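# Pop the blue snap-on lid off its jar

## Task

Get the blue snap-on lid off its jar without knocking that jar over. At the end the jar must stand on the mat with its lid resting away from it, every other jar must be upright, and any jar that was closed must still be shut. Levering or tipping the lid off is an allowed approach.

## Robot and tools

ROBOT. Two arms, left_arm and right_arm, each with six joints (in this fixed order: waist, shoulder, elbow, wrist pitch, wrist yaw, wrist roll) plus a two-finger gripper. The fingers point along the gripper's +z axis and close along its y axis. The reported hand point sits between the finger pads, roughly 1 cm back from the tips. Fully open, the pads are 0.094 m apart.

FRAMES. The scene frame has its origin at table height, halfway between the nominal arm bases, +z up, +x reaching out over the table, and left_arm on the +y side (image left/right does not follow arm names). Calibrated bases: left_arm at (+0.030, +0.376, 0) m, quat_wxyz (+1.000, 0, 0, +0.007); right_arm at (+0.025, -0.246, 0) m, quat_wxyz (+1.000, 0, 0, -0.029); both have up as +z. Hand positions, orientations and wrist-camera poses are reported in each arm's own base frame; fixed cameras and the table use the scene frame. Printed hand poses may be a few cm off, more when the arm is stretched.

ROW FORMAT (used by execute_actions and move). One row is a single flat list of 14 numbers, each in [-1, 1], covering both arms even if one stays still: left_arm's six joints then its gripper opening, then right_arm's six joints then its opening. Joint entries are offsets, not poses: they are added to the Joint targets shown at the start of the action or move (not to the previous row). Scale: 1.0 equals 2.224 rad for waist, shoulder and elbow, and 8.485 rad for wrist pitch, yaw and roll. The opening entry is absolute: +1 fully open, -1 shut. To keep an arm or gripper as it is, send 0 for its joints and repeat its current opening value (0 is itself an opening command).

JOINT RANGES (rad): waist -2.618 to 3.054, shoulder 0.000 to 3.142, elbow 0.000 to 3.142, wrist pitch -1.571 to 1.571, wrist yaw -1.571 to 1.571, wrist roll -2.094 to 2.094. True ends may differ by up to 0.059 rad. An action asking any joint to go more than 0.059 rad beyond an end is rejected for both arms; a call is rejected outright if an action is malformed or its first action fails that check. Overshoots within the margin are clipped and reported as "joint sent to its limit".

TOOLS.
execute_actions: actions is a list of actions; each action is a table of up to 15 rows, one row per 1/30 s step, the last row held to fill 15 steps (0.5 s). cameras picks the images returned; an empty actions list just reports state.
move: target is either one 14-number row or a list of up to 15 rows, all offsets from the same starting Joint targets. speed (rad/s, 0.01 to 12.57, default 0.5) caps the joint with farthest to go; one value or one per target. blend (rad) rounds corners between listed targets. opening_speed (per second on the -1..+1 scale, at least 0.2) ramps the gripper; use a low value when closing on fragile things. blocking=false returns after about 0.5 s while the motion continues. Paths take at least 0.5 s and are cut off after 10 s; joints all move together so the hand follows a curve, with no obstacle avoidance. The result adds a move: line such as done, off_target, moving, held or fault, and limits=held if steps were withheld.
wait: seconds 0 to 10; the arms keep their last command and any running move goes on.
stop: brakes a running move; needs some room if fast.
zoom_image: camera (cam_high, cam_low, cam_left_wrist, cam_right_wrist) and region [x0, y0, x1, y1] in pixels from the top-left, at most 504x504, on that camera's latest image. Images are 672x504.
finished_scene: ends the scene for good (scene 1 optional). The goal must hold without the robot.

RESULTS. Joint positions and Joint velocities list each arm's six joints (rad, rad/s) then the finger gap (m, m/s). "within noise" means the arm is still. Joint targets are the base your next offsets add to. Joint torques follow joint order, include gravity, carry offsets and noise, and readings 1 to 3 flip sign beyond ±28 N m. grip_measured is the finger opening on the command scale (reads up to ~2.7 mm wide when empty, narrower under a firm squeeze); grip_effort_nm is motor effort, negative closing, not a pad force. "joint command not followed" means the clearance check altered targets. Tool commands shows present gripper commands.

MOTION NOTES. Joint targets may lead measured angles by at most 0.339 rad (big three) or 2.2 rad (wrist); a target placing the hand over 200 mm from its current spot is scaled back, so big moves need several actions. Tiny turns may not start. If an arm is pushing or has been dragged, command targets back past its current positions to relieve it. Grippers squeeze about 50 to 64 N per pad; pressing starts roughly 0.05 below the touch reading. Release by commanding well above grip_measured.

AVOID. Contact between the two arms or one gripper closing on the other's fingers can end the scene. Don't fast-hit or shove hard, drop things, release moving parts, or let anything leave the table. Keep the target jar and the others upright and closed jars shut. Stretched or straining arms heat motors: MOTOR HOT at 75 °C, a fold-up fault at 90 °C, collapse at 100 °C. Loose objects may occasionally be nudged by outside pushes.

Each tool is called after "Call:" as name(argument=value, ...), one argument or row to a line, values as JSON.

## Session

Call:
execute_actions(
  actions=[],
)

Scene clock: 0.00 s.
left_arm: end_effector_position=(+0.4128, -0.0073, +0.0960) grip_measured=+1.000 grip_effort_nm=n/a end_effector_quat_wxyz=(+0.571, -0.002, +0.821, +0.000) | right_arm: end_effector_position=(+0.4078, -0.0065, +0.0954) grip_measured=+1.000 grip_effort_nm=n/a end_effector_quat_wxyz=(+0.554, +0.026, +0.832, +0.020)
Joint positions: left_arm=[-0.035 1.594 0.439 0.799 -0.036 -0.016 0.094] | right_arm=[-0.034 1.549 0.448 0.705 -0.036 0.053 0.094]
Joint velocities: within noise
Joint torques (N m): no reading
Motor temperatures (°C): left_arm=[36 47 47 51 34 28 33] | right_arm=[28 48 45 46 30 36 33]
Heat: left arm: 51 °C; right arm: 48 °C.
Joint targets: left_arm=[-0.030 1.574 0.458 0.825 -0.041 -0.021] | right_arm=[-0.029 1.536 0.460 0.709 -0.042 0.049]
Tool commands: left_gripper/opening=+1.0 right_gripper/opening=+1.0

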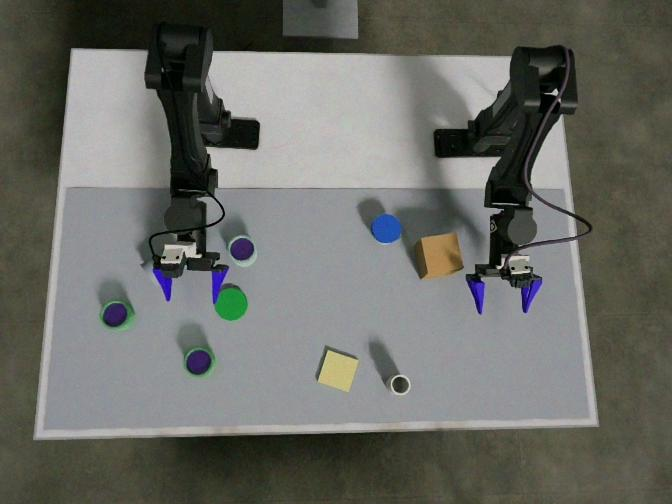

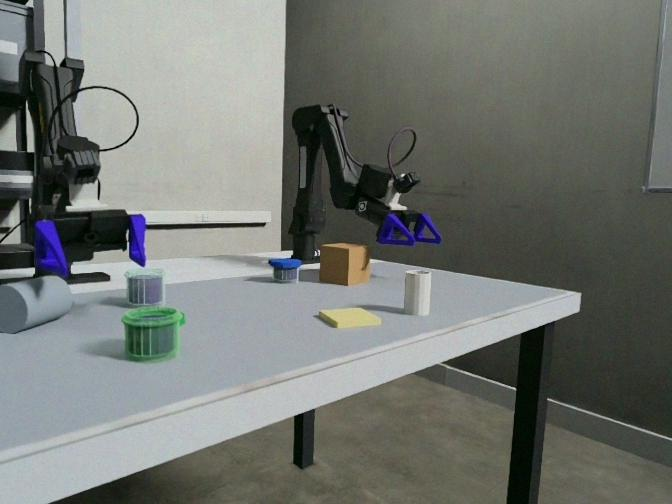

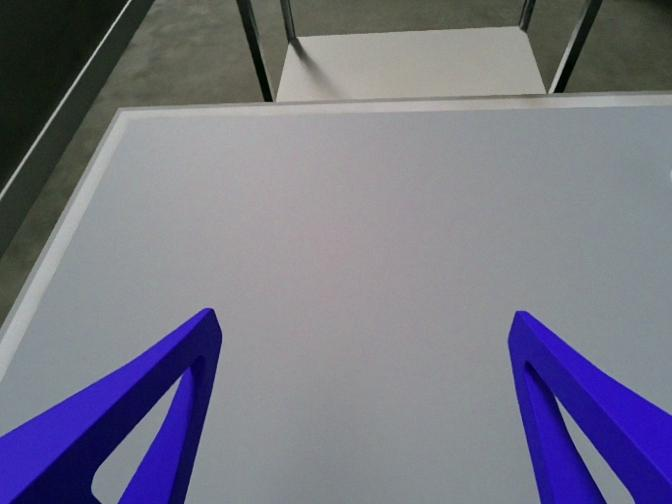

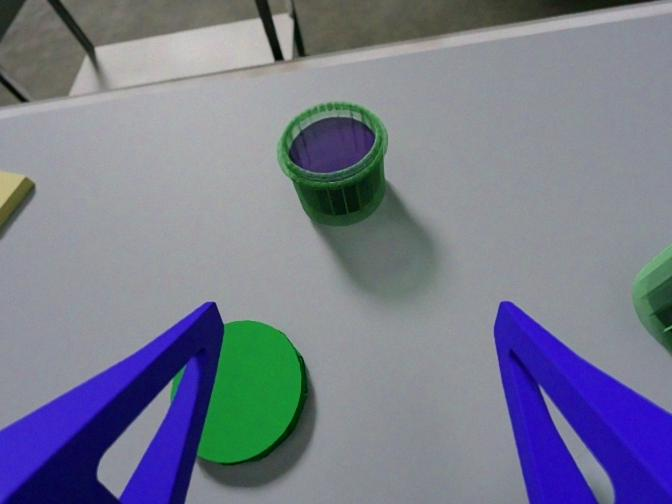

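Call:
zoom_image(
  camera="cam_high",
  region=[340, 180, 480, 285],
)

Call:
zoom_image(
  camera="cam_low",
  region=[240, 230, 380, 335],
)

Scaled by 3.600 from the camera's 672x504 image, which has a finer 960x720 frame.

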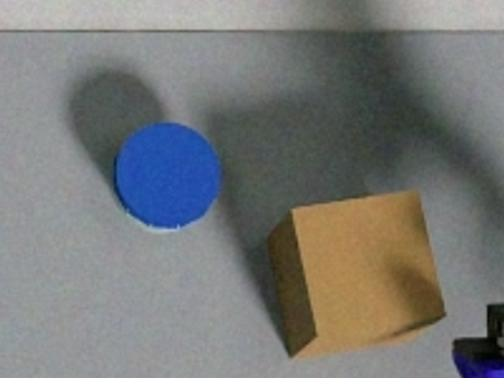

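Scaled by 3.600 from the camera's 672x504 image, which has a finer 960x720 frame.

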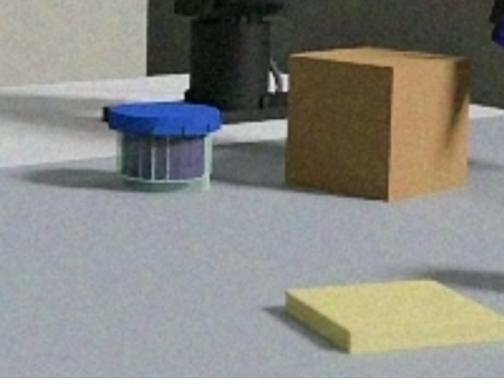

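Call:
move(
  target=[
    [0,-0.1826,0.289,-0.2106,0.0048,0.0025,1,0,0,0,0,0,0,1],
    [-0.354,-0.1826,0.289,-0.2106,0.0048,0.0025,1,0,0,0,0,0,0,1],
  ],
  speed=1.0,
  blend=0.3,
)

Scene clock: 7.30 s.
left_arm: end_effector_position=(+0.1987, -0.2122, +0.1675) grip_measured=+1.000 grip_effort_nm=-0.012 end_effector_quat_wxyz=(+0.218, +0.386, +0.891, -0.096) | right_arm: end_effector_position=(+0.4078, -0.0065, +0.0954) grip_measured=+1.000 grip_effort_nm=-0.012 end_effector_quat_wxyz=(+0.554, +0.026, +0.832, +0.020)
Joint positions: left_arm=[-0.821 1.201 1.052 -0.941 0.001 -0.003 0.094] | right_arm=[-0.034 1.549 0.448 0.705 -0.036 0.053 0.094]
Joint velocities: within noise
Joint torques (N m): left_arm=[-0.1 -4.75 9.8 0.86 0.03 0.08] | right_arm=[0.06 -5.7 5.74 2.15 0 0]
Motor temperatures (°C): left_arm=[36 47 47 52 34 28 33] | right_arm=[28 49 46 48 30 36 32]
Heat: left arm: 52 °C; right arm: 49 °C.
Joint targets: left_arm=[-0.818 1.168 1.101 -0.962 -0.001 0.000] | right_arm=[-0.029 1.536 0.460 0.709 -0.042 0.049]
move: off_target (left_arm); left_arm: the elbow is farthest, 0.049 rad from its target

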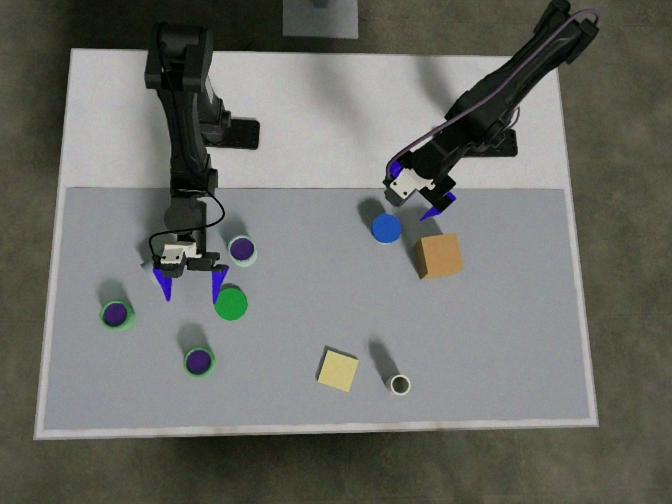

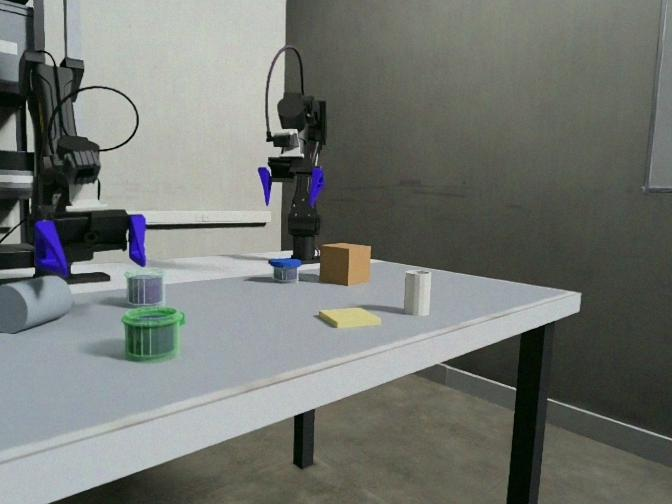

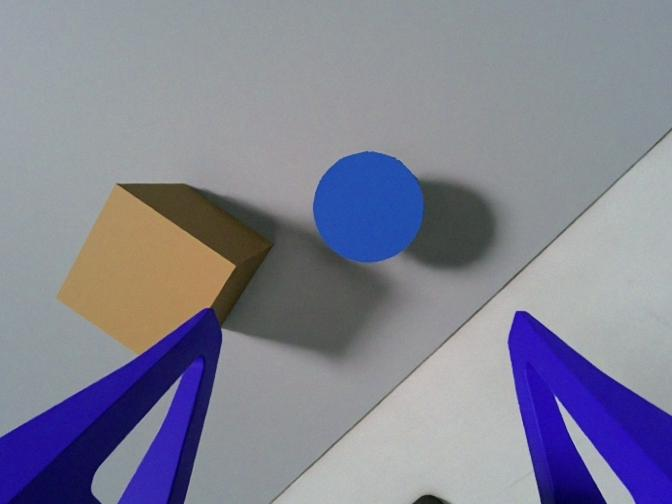

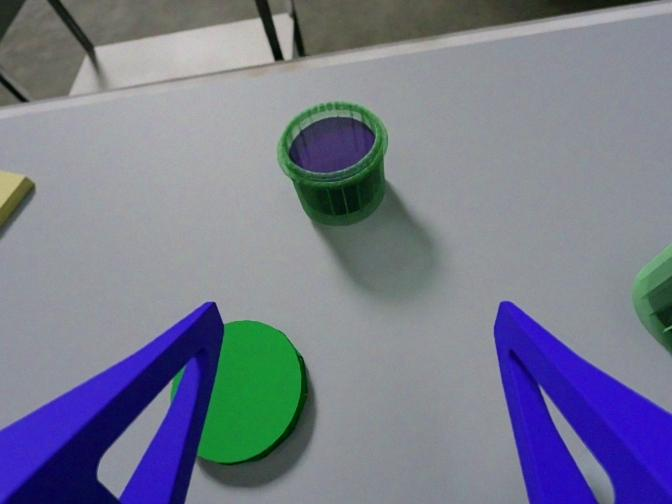

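Call:
zoom_image(
  camera="cam_left_wrist",
  region=[290, 130, 450, 290],
)

Scaled by 3.150 from the camera's 672x504 image, which has a finer 960x720 frame.

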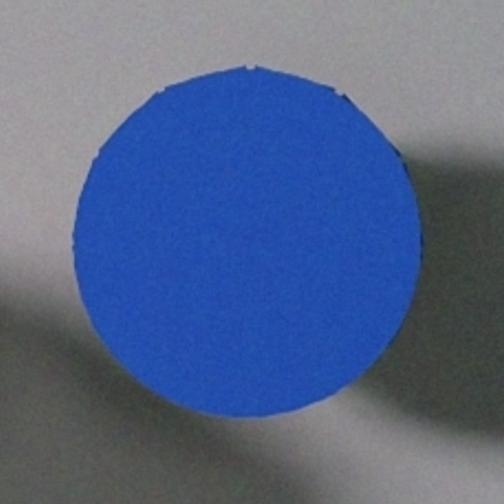

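Call:
move(
  target=[
    [0.12,0,0,0,0,0,1,0,-0.1448,0.0492,-0.0818,0.005,-0.0058,1],
    [0.233,0,0,0,0,0,1,0.4798,-0.1448,0.0492,-0.0818,0.005,-0.0058,1],
  ],
  speed=1.0,
  blend=0.2,
)

Scene clock: 14.10 s.
left_arm: end_effector_position=(+0.2776, -0.0852, +0.1674) grip_measured=+1.000 grip_effort_nm=-0.012 end_effector_quat_wxyz=(+0.236, +0.146, +0.960, -0.032) | right_arm: end_effector_position=(+0.1779, +0.3094, +0.1031) grip_measured=+1.000 grip_effort_nm=-0.017 end_effector_quat_wxyz=(+0.380, -0.443, +0.780, +0.228)
Joint positions: left_arm=[-0.307 1.201 1.052 -0.942 -0.01 -0.003 0.094] | right_arm=[1.039 1.242 0.532 0.056 -0.013 0.013 0.094]
Joint velocities: within noise
Joint torques (N m): left_arm=[0.39 -4.7 9.84 0.87 0.03 0.07] | right_arm=[0.34 -5.16 8.92 1.48 0.06 -0.04]
Motor temperatures (°C): left_arm=[35 47 48 51 34 28 33] | right_arm=[28 49 46 48 30 35 32]
Heat: left arm: 51 °C; right arm: 49 °C.
Joint targets: left_arm=[-0.299 1.168 1.101 -0.962 -0.001 0.000] | right_arm=[1.038 1.214 0.570 0.015 0.001 -0.001]
move: off_target (left_arm, right_arm); left_arm: the elbow is farthest, 0.049 rad from its target; right_arm: the wrist pitch is farthest, 0.041 rad from its target

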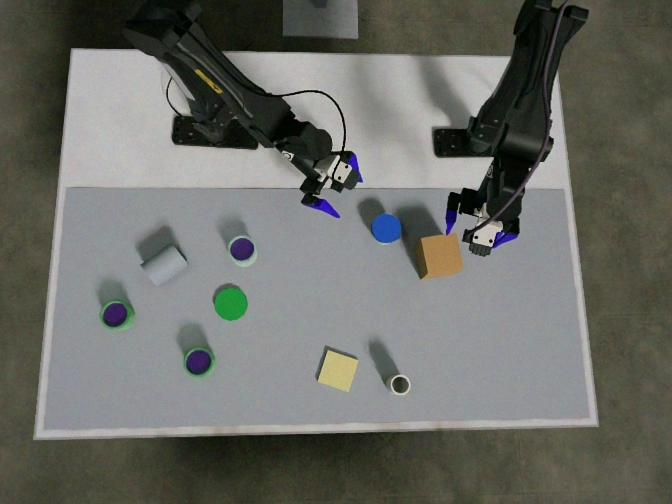

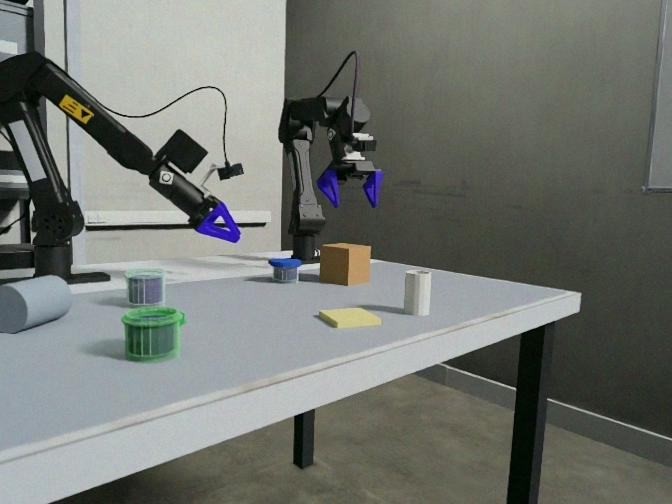

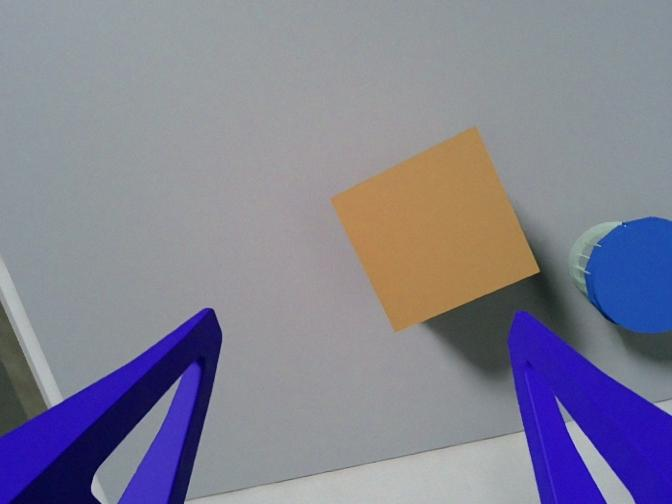

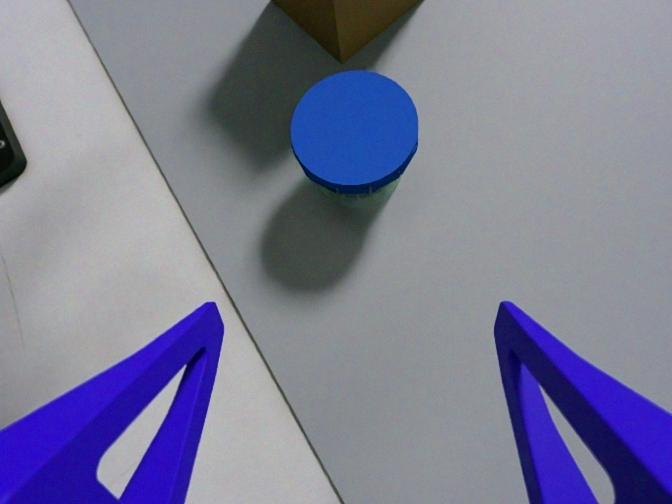

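Call:
move(
  target=[0,0,0,0,0,0,1,0.0022,0.1817,-0.0603,0.0664,0,0,1],
  speed=0.6,
)

Scene clock: 16.63 s.
left_arm: end_effector_position=(+0.2776, -0.0852, +0.1674) grip_measured=+1.000 grip_effort_nm=-0.012 end_effector_quat_wxyz=(+0.236, +0.146, +0.960, -0.032) | right_arm: end_effector_position=(+0.1888, +0.3279, +0.0275) grip_measured=+1.000 grip_effort_nm=-0.017 end_effector_quat_wxyz=(+0.378, -0.443, +0.780, +0.227)
Joint positions: left_arm=[-0.307 1.201 1.052 -0.942 -0.01 -0.003 0.094] | right_arm=[1.039 1.616 0.44 0.519 -0.013 0.013 0.094]
Joint velocities: within noise
Joint torques (N m): left_arm=[0.29 -4.66 9.78 0.82 0.04 0.09] | right_arm=[0.44 -4.3 3.85 2.49 0.1 -0.11]
Motor temperatures (°C): left_arm=[35 46 48 51 34 28 33] | right_arm=[28 49 46 48 30 35 32]
Heat: left arm: 51 °C; right arm: 49 °C.
Joint targets: left_arm=[-0.299 1.168 1.101 -0.962 -0.001 0.000] | right_arm=[1.043 1.619 0.435 0.579 0.001 -0.001]
move: off_target (left_arm, right_arm); left_arm: the elbow is farthest, 0.049 rad from its target; right_arm: the wrist pitch is farthest, 0.059 rad from its target

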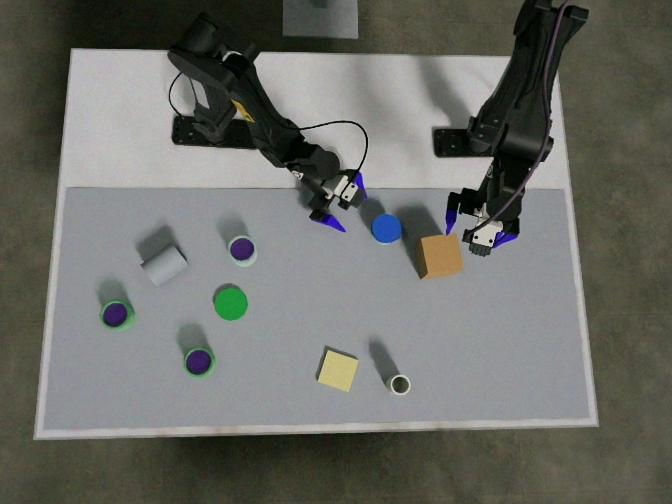

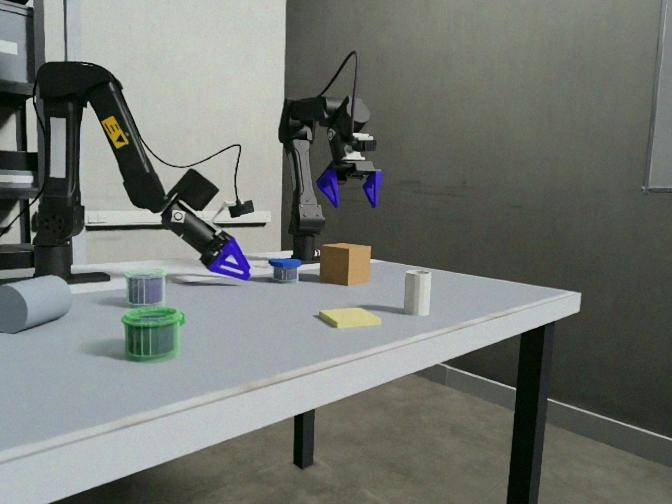

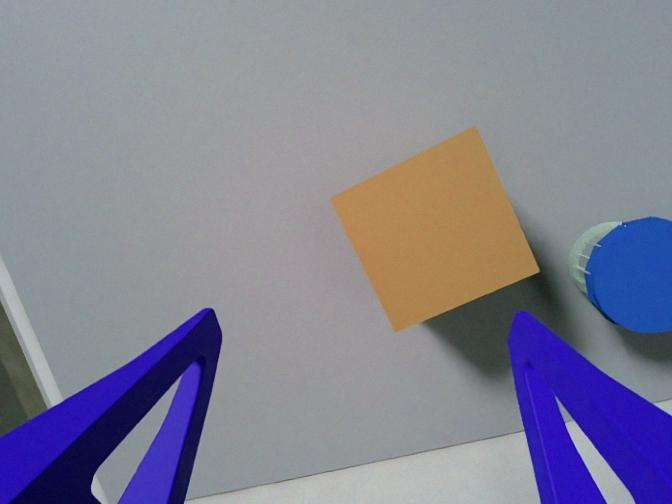

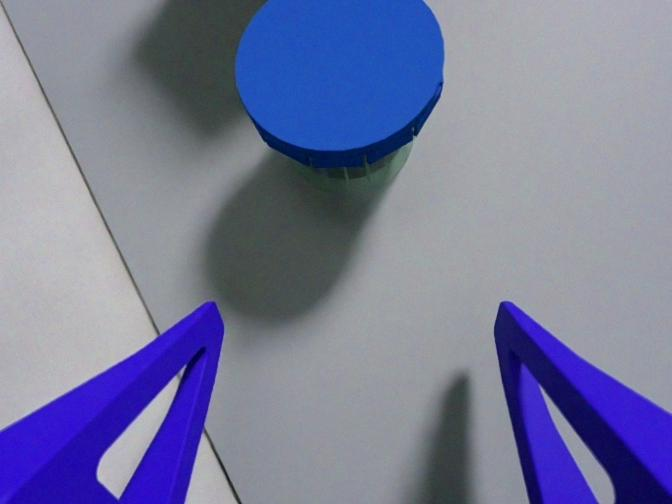

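Call:
move(
  target=[0,0,0,0,0,0,1,0.0076,0.138,-0.0328,0.0697,0,0,1],
  speed=0.5,
)

Scene clock: 20.03 s.
left_arm: end_effector_position=(+0.2776, -0.0852, +0.1674) grip_measured=+1.000 grip_effort_nm=-0.017 end_effector_quat_wxyz=(+0.236, +0.146, +0.960, -0.032) | right_arm: end_effector_position=(+0.1994, +0.3466, +0.0177) grip_measured=+1.000 grip_effort_nm=-0.017 end_effector_quat_wxyz=(+0.463, -0.417, +0.734, +0.270)
Joint positions: left_arm=[-0.307 1.201 1.052 -0.942 -0.01 -0.003 0.094] | right_arm=[1.047 1.917 0.368 1.11 0.002 0.013 0.094]
Joint velocities: within noise
Joint torques (N m): left_arm=[0.29 -4.72 9.94 0.85 0.01 0.08] | right_arm=[0.53 -4.96 2.13 2.64 0.09 -0.15]
Motor temperatures (°C): left_arm=[35 46 49 50 34 28 33] | right_arm=[28 49 46 49 30 35 32]
Heat: left arm: 50 °C; right arm: 49 °C.
Joint targets: left_arm=[-0.299 1.168 1.101 -0.962 -0.001 0.000] | right_arm=[1.060 1.926 0.363 1.170 0.001 -0.001]
move: off_target (left_arm, right_arm); left_arm: the elbow is farthest, 0.049 rad from its target; right_arm: the wrist pitch is farthest, 0.060 rad from its target

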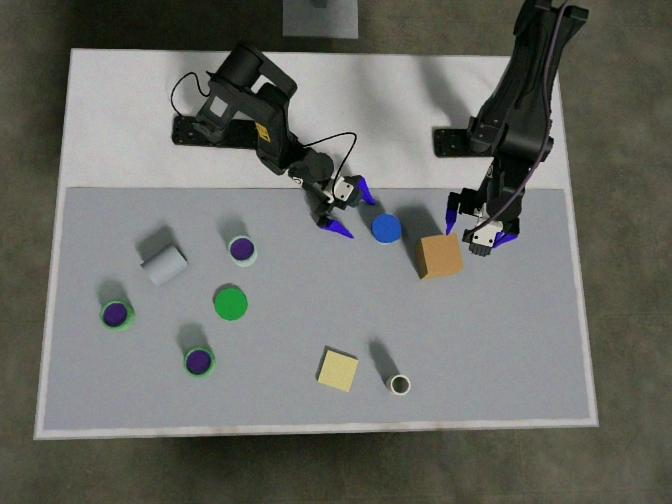

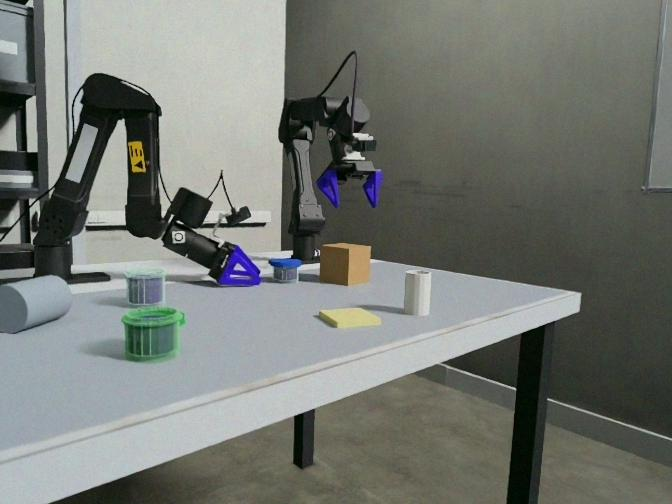

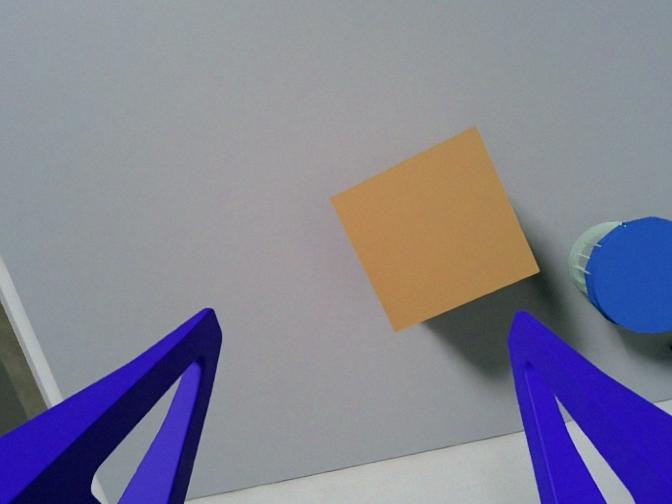

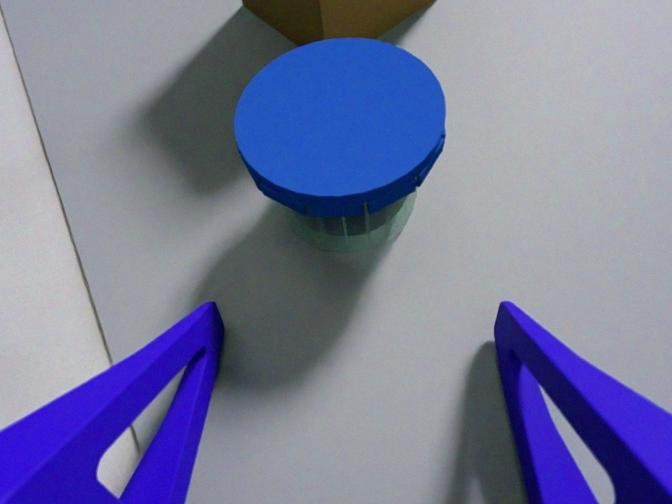

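Call:
zoom_image(
  camera="cam_low",
  region=[180, 220, 330, 310],
)

Call:
zoom_image(
  camera="cam_right_wrist",
  region=[180, 20, 540, 380],
)

Scaled by 3.360 from the camera's 672x504 image, which has a finer 960x720 frame.

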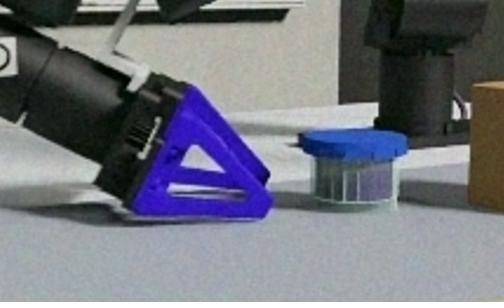

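Scaled by 1.400 from the camera's 672x504 image, which has a finer 960x720 frame.

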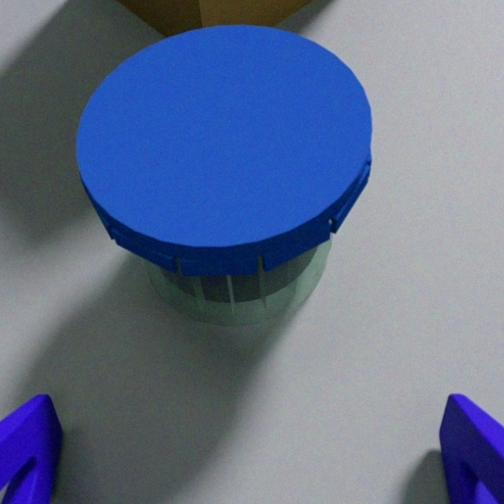

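Call:
move(
  target=[0,0,0,0,0,0,1,0.0063,0.0015,0.0333,-0.0165,0,0,1],
  speed=0.3,
)

Call:
zoom_image(
  camera="cam_low",
  region=[180, 220, 330, 310],
)

Scene clock: 24.80 s.
left_arm: end_effector_position=(+0.2776, -0.0852, +0.1674) grip_measured=+1.000 grip_effort_nm=-0.017 end_effector_quat_wxyz=(+0.236, +0.146, +0.960, -0.032) | right_arm: end_effector_position=(+0.2006, +0.3600, +0.0231) grip_measured=+1.000 grip_effort_nm=-0.022 end_effector_quat_wxyz=(+0.465, -0.420, +0.729, +0.276)
Joint positions: left_arm=[-0.307 1.201 1.052 -0.942 -0.01 -0.003 0.094] | right_arm=[1.061 1.918 0.414 1.076 0.002 0.013 0.094]
Joint velocities: within noise
Joint torques (N m): left_arm=[0.4 -4.77 9.72 0.88 0.04 0.08] | right_arm=[0.42 -5.53 4.93 1.58 0.04 -0.1]
Motor temperatures (°C): left_arm=[35 46 49 50 34 28 33] | right_arm=[28 48 45 50 30 35 32]
Heat: left arm: 50 °C; right arm: 50 °C.
Joint targets: left_arm=[-0.299 1.168 1.101 -0.962 -0.001 0.000] | right_arm=[1.074 1.929 0.437 1.030 0.001 -0.001]
move: off_target (left_arm, right_arm); left_arm: the elbow is farthest, 0.049 rad from its target; right_arm: the wrist pitch is farthest, 0.046 rad from its target

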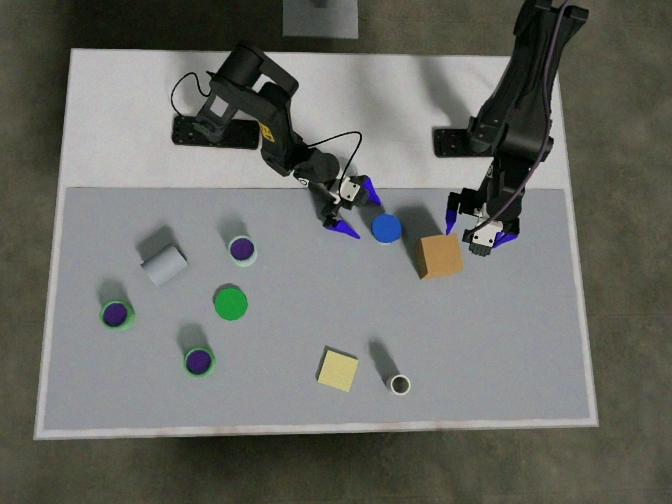

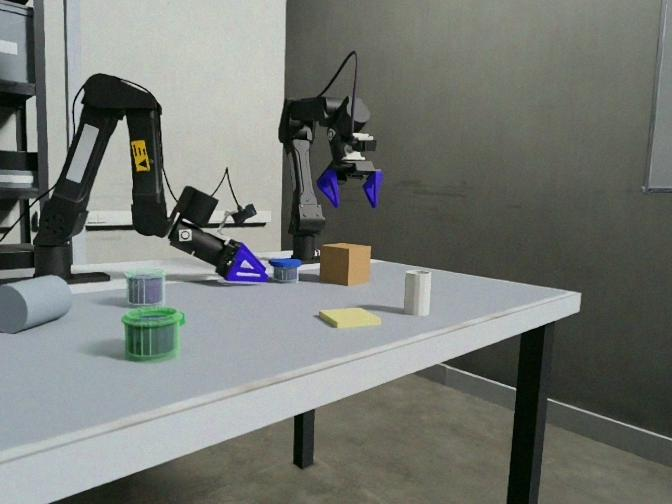

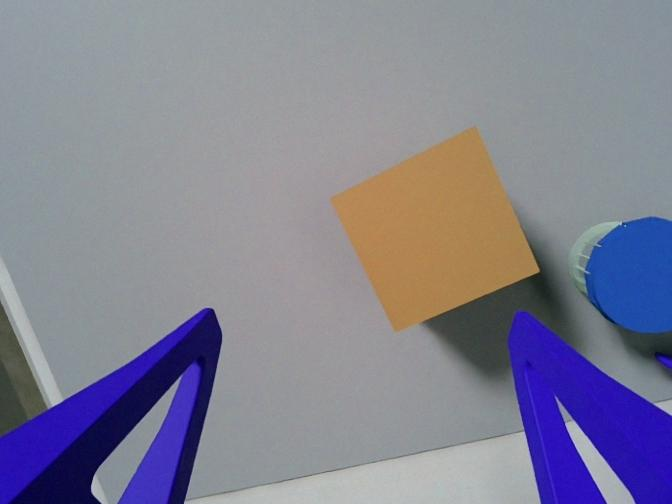

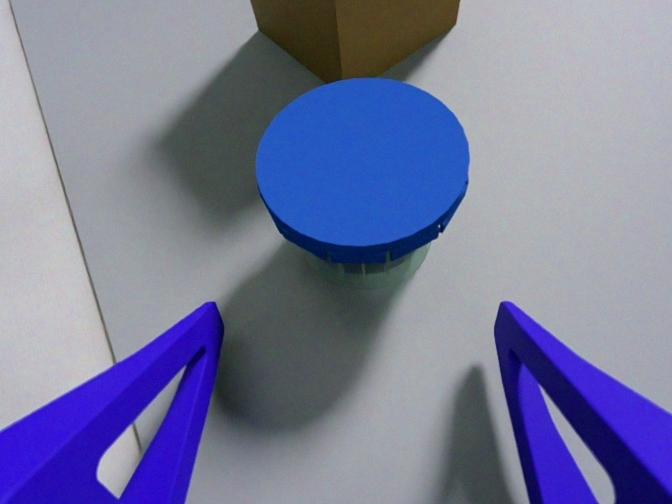

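Scaled by 3.360 from the camera's 672x504 image, which has a finer 960x720 frame.

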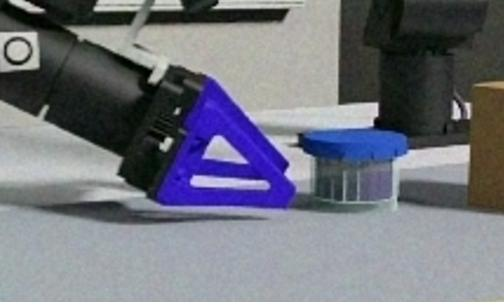

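Call:
move(
  target=[0,0,0,0,0,0,1,0,0.0261,0.0589,-0.0112,0,0,1],
  speed=0.2,
)

Call:
zoom_image(
  camera="cam_low",
  region=[180, 220, 330, 310],
)

Call:
zoom_image(
  camera="cam_right_wrist",
  region=[180, 20, 540, 380],
)

Scene clock: 26.80 s.
left_arm: end_effector_position=(+0.2776, -0.0852, +0.1674) grip_measured=+1.000 grip_effort_nm=-0.007 end_effector_quat_wxyz=(+0.236, +0.146, +0.960, -0.032) | right_arm: end_effector_position=(+0.2140, +0.3853, +0.0185) grip_measured=+1.000 grip_effort_nm=-0.017 end_effector_quat_wxyz=(+0.456, -0.424, +0.734, +0.271)
Joint positions: left_arm=[-0.307 1.201 1.052 -0.942 -0.01 -0.003 0.094] | right_arm=[1.062 1.975 0.543 0.981 0.002 0.013 0.094]
Joint velocities: within noise
Joint torques (N m): left_arm=[0.44 -4.72 9.85 0.85 0.05 0.09] | right_arm=[0.44 -6.02 5.49 1.55 0.07 -0.11]
Motor temperatures (°C): left_arm=[35 46 49 50 33 28 33] | right_arm=[28 48 45 49 30 35 32]
Heat: left arm: 50 °C; right arm: 49 °C.
Joint targets: left_arm=[-0.299 1.168 1.101 -0.962 -0.001 0.000] | right_arm=[1.074 1.987 0.568 0.935 0.001 -0.001]
move: off_target (left_arm, right_arm); left_arm: the elbow is farthest, 0.049 rad from its target; right_arm: the wrist pitch is farthest, 0.046 rad from its target

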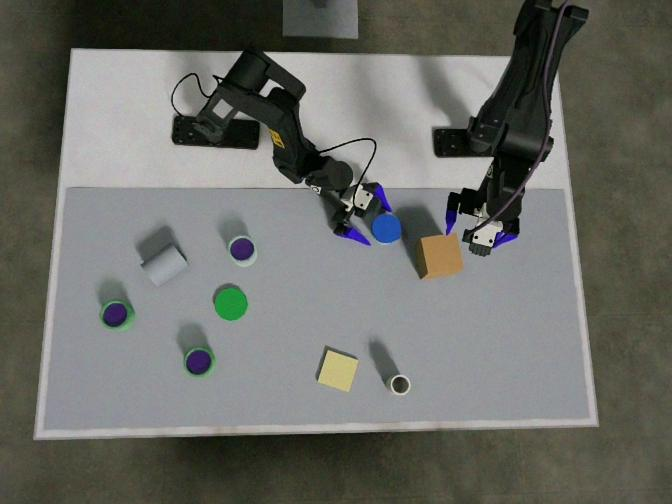

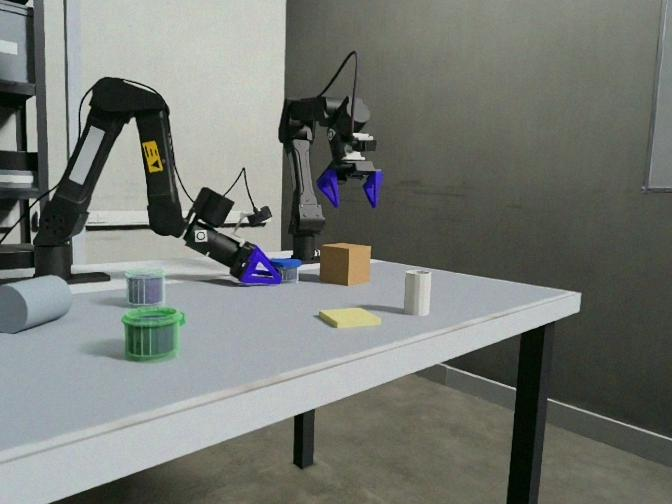

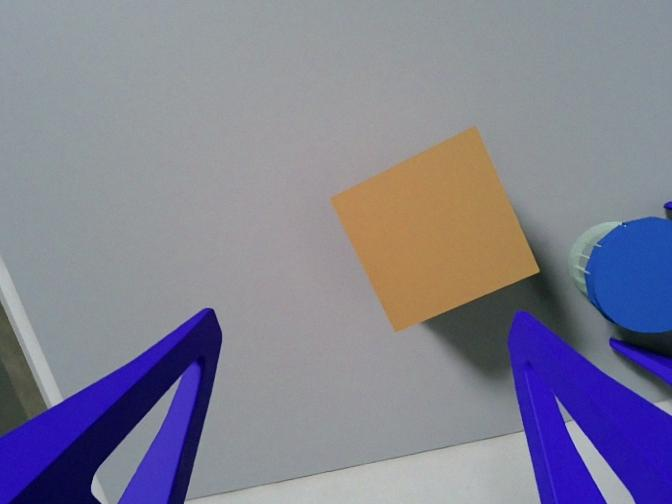

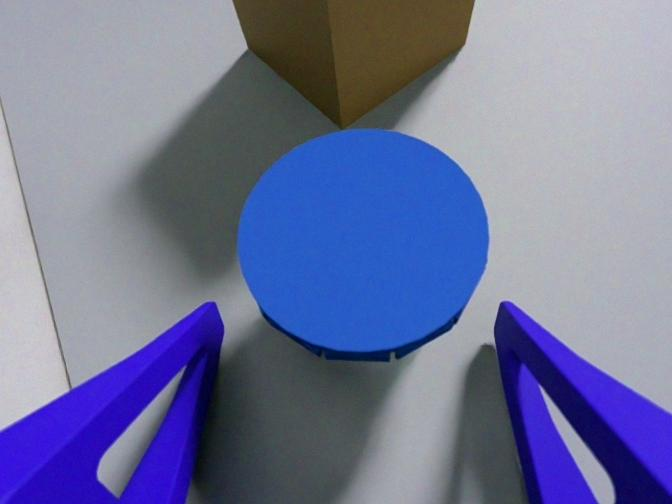

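Scaled by 3.360 from the camera's 672x504 image, which has a finer 960x720 frame.

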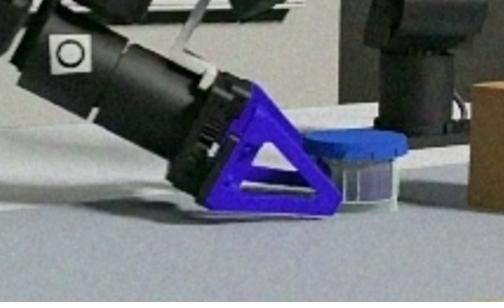

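Scaled by 1.400 from the camera's 672x504 image, which has a finer 960x720 frame.

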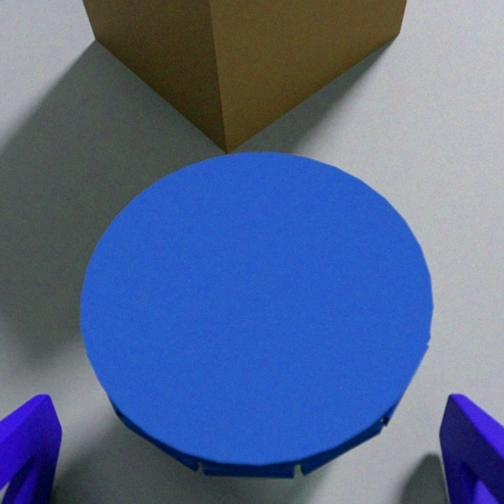

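Call:
move(
  target=[0,0,0,0,0,0,1,0,0,0,0,0,0,0.15],
  opening_speed=0.6,
)

Call:
zoom_image(
  camera="cam_low",
  region=[180, 220, 330, 310],
)

Call:
zoom_image(
  camera="cam_right_wrist",
  region=[180, 120, 540, 480],
)

Scene clock: 28.90 s.
left_arm: end_effector_position=(+0.2776, -0.0852, +0.1674) grip_measured=+1.000 grip_effort_nm=-0.012 end_effector_quat_wxyz=(+0.236, +0.146, +0.960, -0.032) | right_arm: end_effector_position=(+0.2153, +0.3844, +0.0182) grip_measured=+0.153 grip_effort_nm=-0.149 end_effector_quat_wxyz=(+0.458, -0.422, +0.735, +0.268)
Joint positions: left_arm=[-0.307 1.201 1.052 -0.942 -0.01 -0.003 0.094] | right_arm=[1.062 1.975 0.543 0.98 0.011 0.013 0.054]
Joint velocities: within noise
Joint torques (N m): left_arm=[0.36 -4.67 9.91 0.87 0.04 0.09] | right_arm=[0.46 -6.3 5.3 1.59 -0.04 -0.09]
Motor temperatures (°C): left_arm=[35 46 49 50 33 28 33] | right_arm=[28 48 45 48 30 35 32]
Heat: left arm: 50 °C; right arm: 48 °C.
Joint targets: left_arm=[-0.299 1.168 1.101 -0.962 -0.001 0.000] | right_arm=[1.074 1.987 0.568 0.935 0.001 -0.001]
move: off_target (left_arm, right_arm); left_arm: the elbow is farthest, 0.049 rad from its target; right_arm: the wrist pitch is farthest, 0.045 rad from its target

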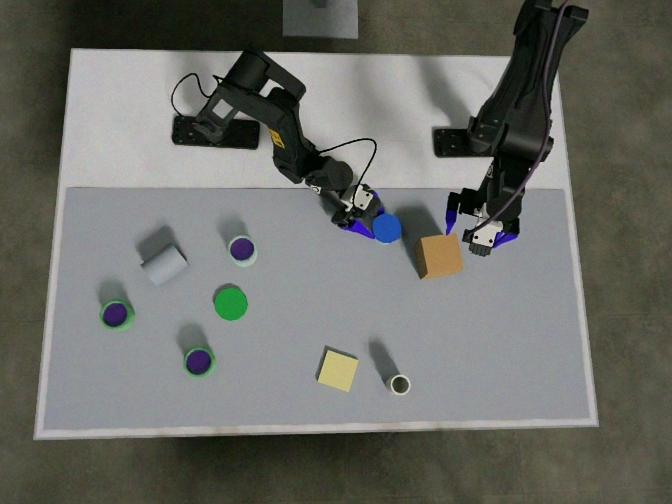

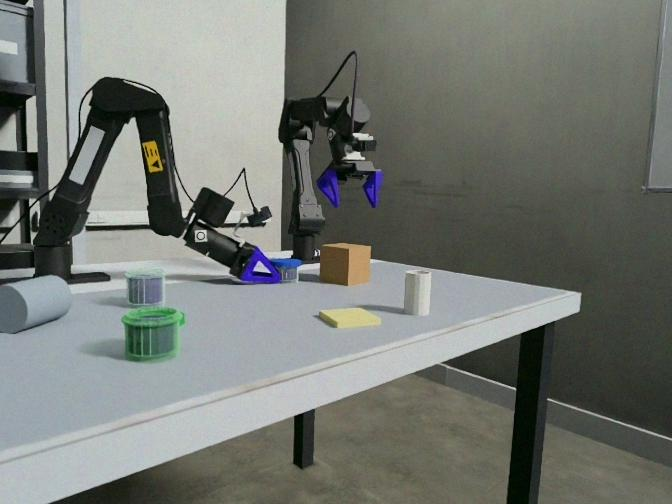

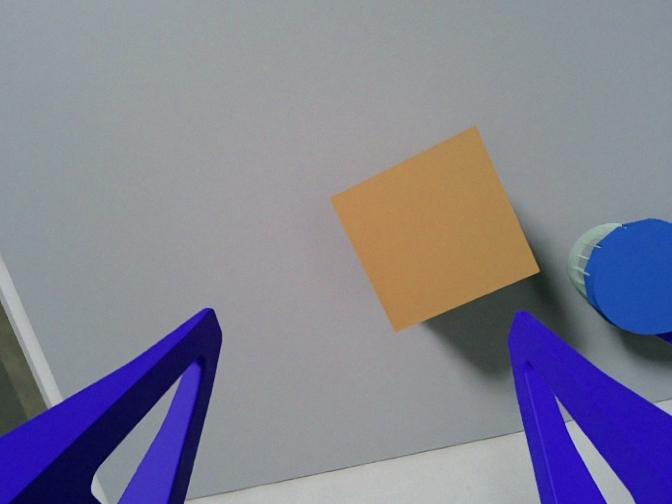

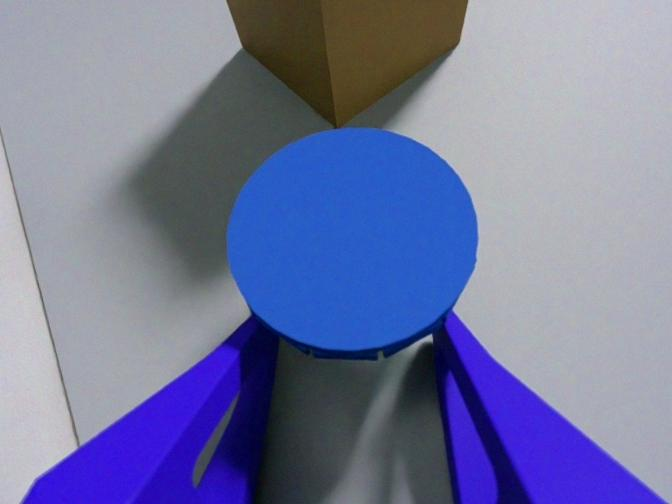

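Scaled by 3.360 from the camera's 672x504 image, which has a finer 960x720 frame.

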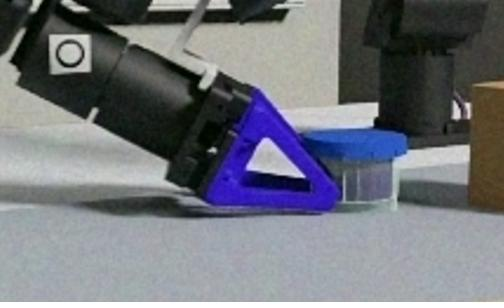

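Scaled by 1.400 from the camera's 672x504 image, which has a finer 960x720 frame.

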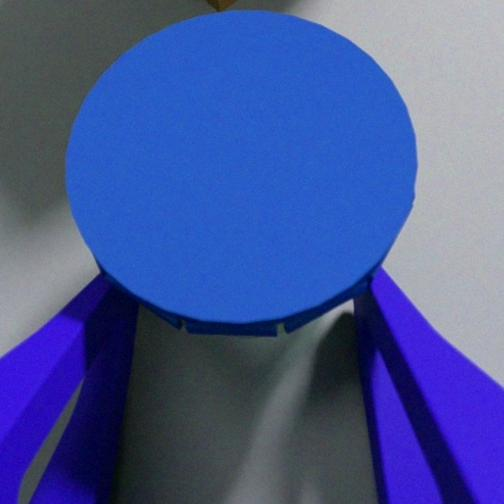

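Call:
move(
  target=[0,0,0,0,0,0,1,0,0,0,0,0,0,-0.2],
  opening_speed=0.3,
)

Call:
zoom_image(
  camera="cam_low",
  region=[180, 220, 330, 310],
)

Call:
zoom_image(
  camera="cam_right_wrist",
  region=[180, 120, 540, 480],
)

Scene clock: 30.83 s.
left_arm: end_effector_position=(+0.2776, -0.0852, +0.1674) grip_measured=+1.000 grip_effort_nm=-0.017 end_effector_quat_wxyz=(+0.236, +0.146, +0.960, -0.032) | right_arm: end_effector_position=(+0.2162, +0.3839, +0.0182) grip_measured=+0.031 grip_effort_nm=-1.043 end_effector_quat_wxyz=(+0.458, -0.421, +0.736, +0.267)
Joint positions: left_arm=[-0.307 1.201 1.052 -0.942 -0.01 -0.003 0.094] | right_arm=[1.061 1.975 0.543 0.98 0.013 0.013 0.048]
Joint velocities: within noise
Joint torques (N m): left_arm=[0.32 -4.77 9.87 0.85 0.02 0.1] | right_arm=[0.51 -6.13 5.29 1.6 -0.08 -0.12]
Motor temperatures (°C): left_arm=[35 46 49 49 33 28 33] | right_arm=[28 48 45 48 30 35 32]
Heat: left arm: 49 °C; right arm: 48 °C.
Joint targets: left_arm=[-0.299 1.168 1.101 -0.962 -0.001 0.000] | right_arm=[1.074 1.987 0.568 0.935 0.001 -0.001]
move: off_target (left_arm, right_arm); left_arm: the elbow is farthest, 0.049 rad from its target; right_arm: the wrist pitch is farthest, 0.045 rad from its target

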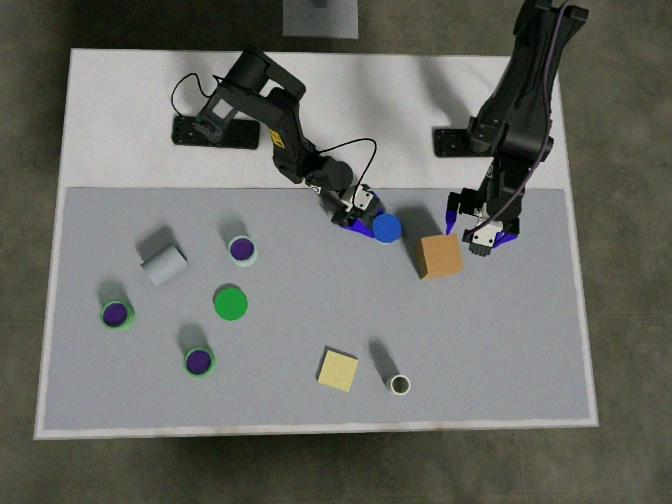

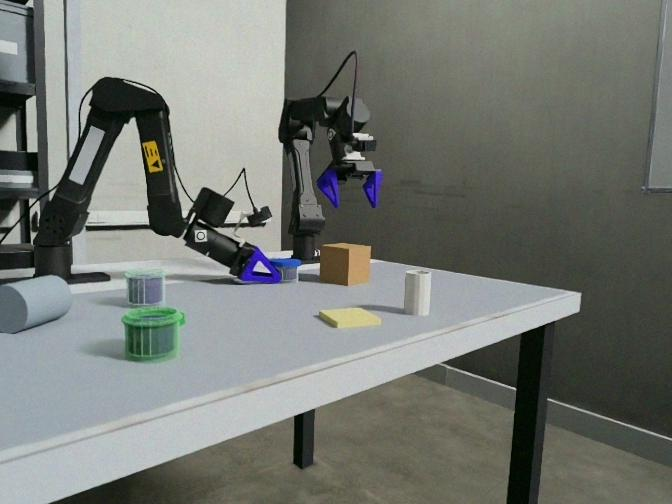

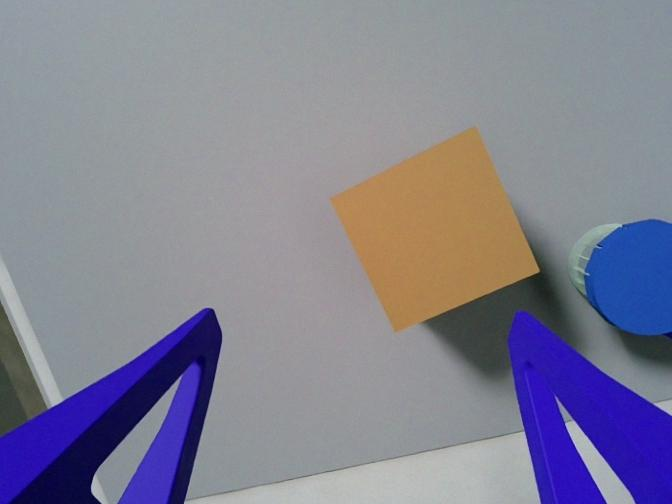

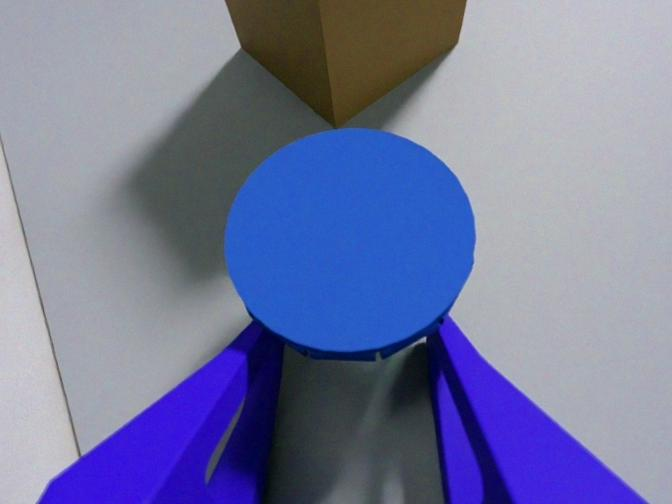

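Scaled by 3.360 from the camera's 672x504 image, which has a finer 960x720 frame.

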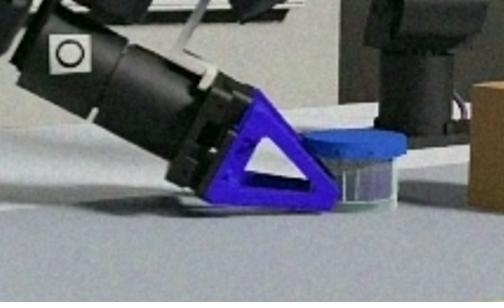

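Scaled by 1.400 from the camera's 672x504 image, which has a finer 960x720 frame.

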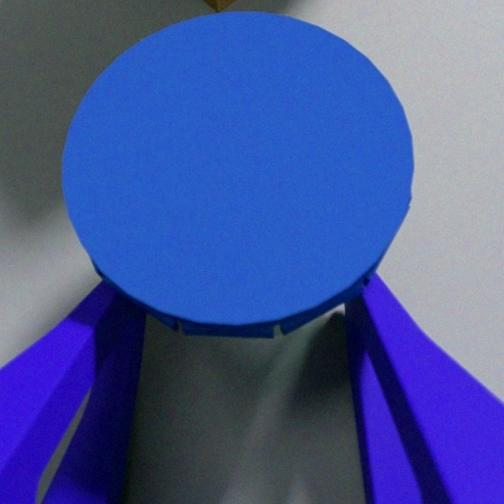

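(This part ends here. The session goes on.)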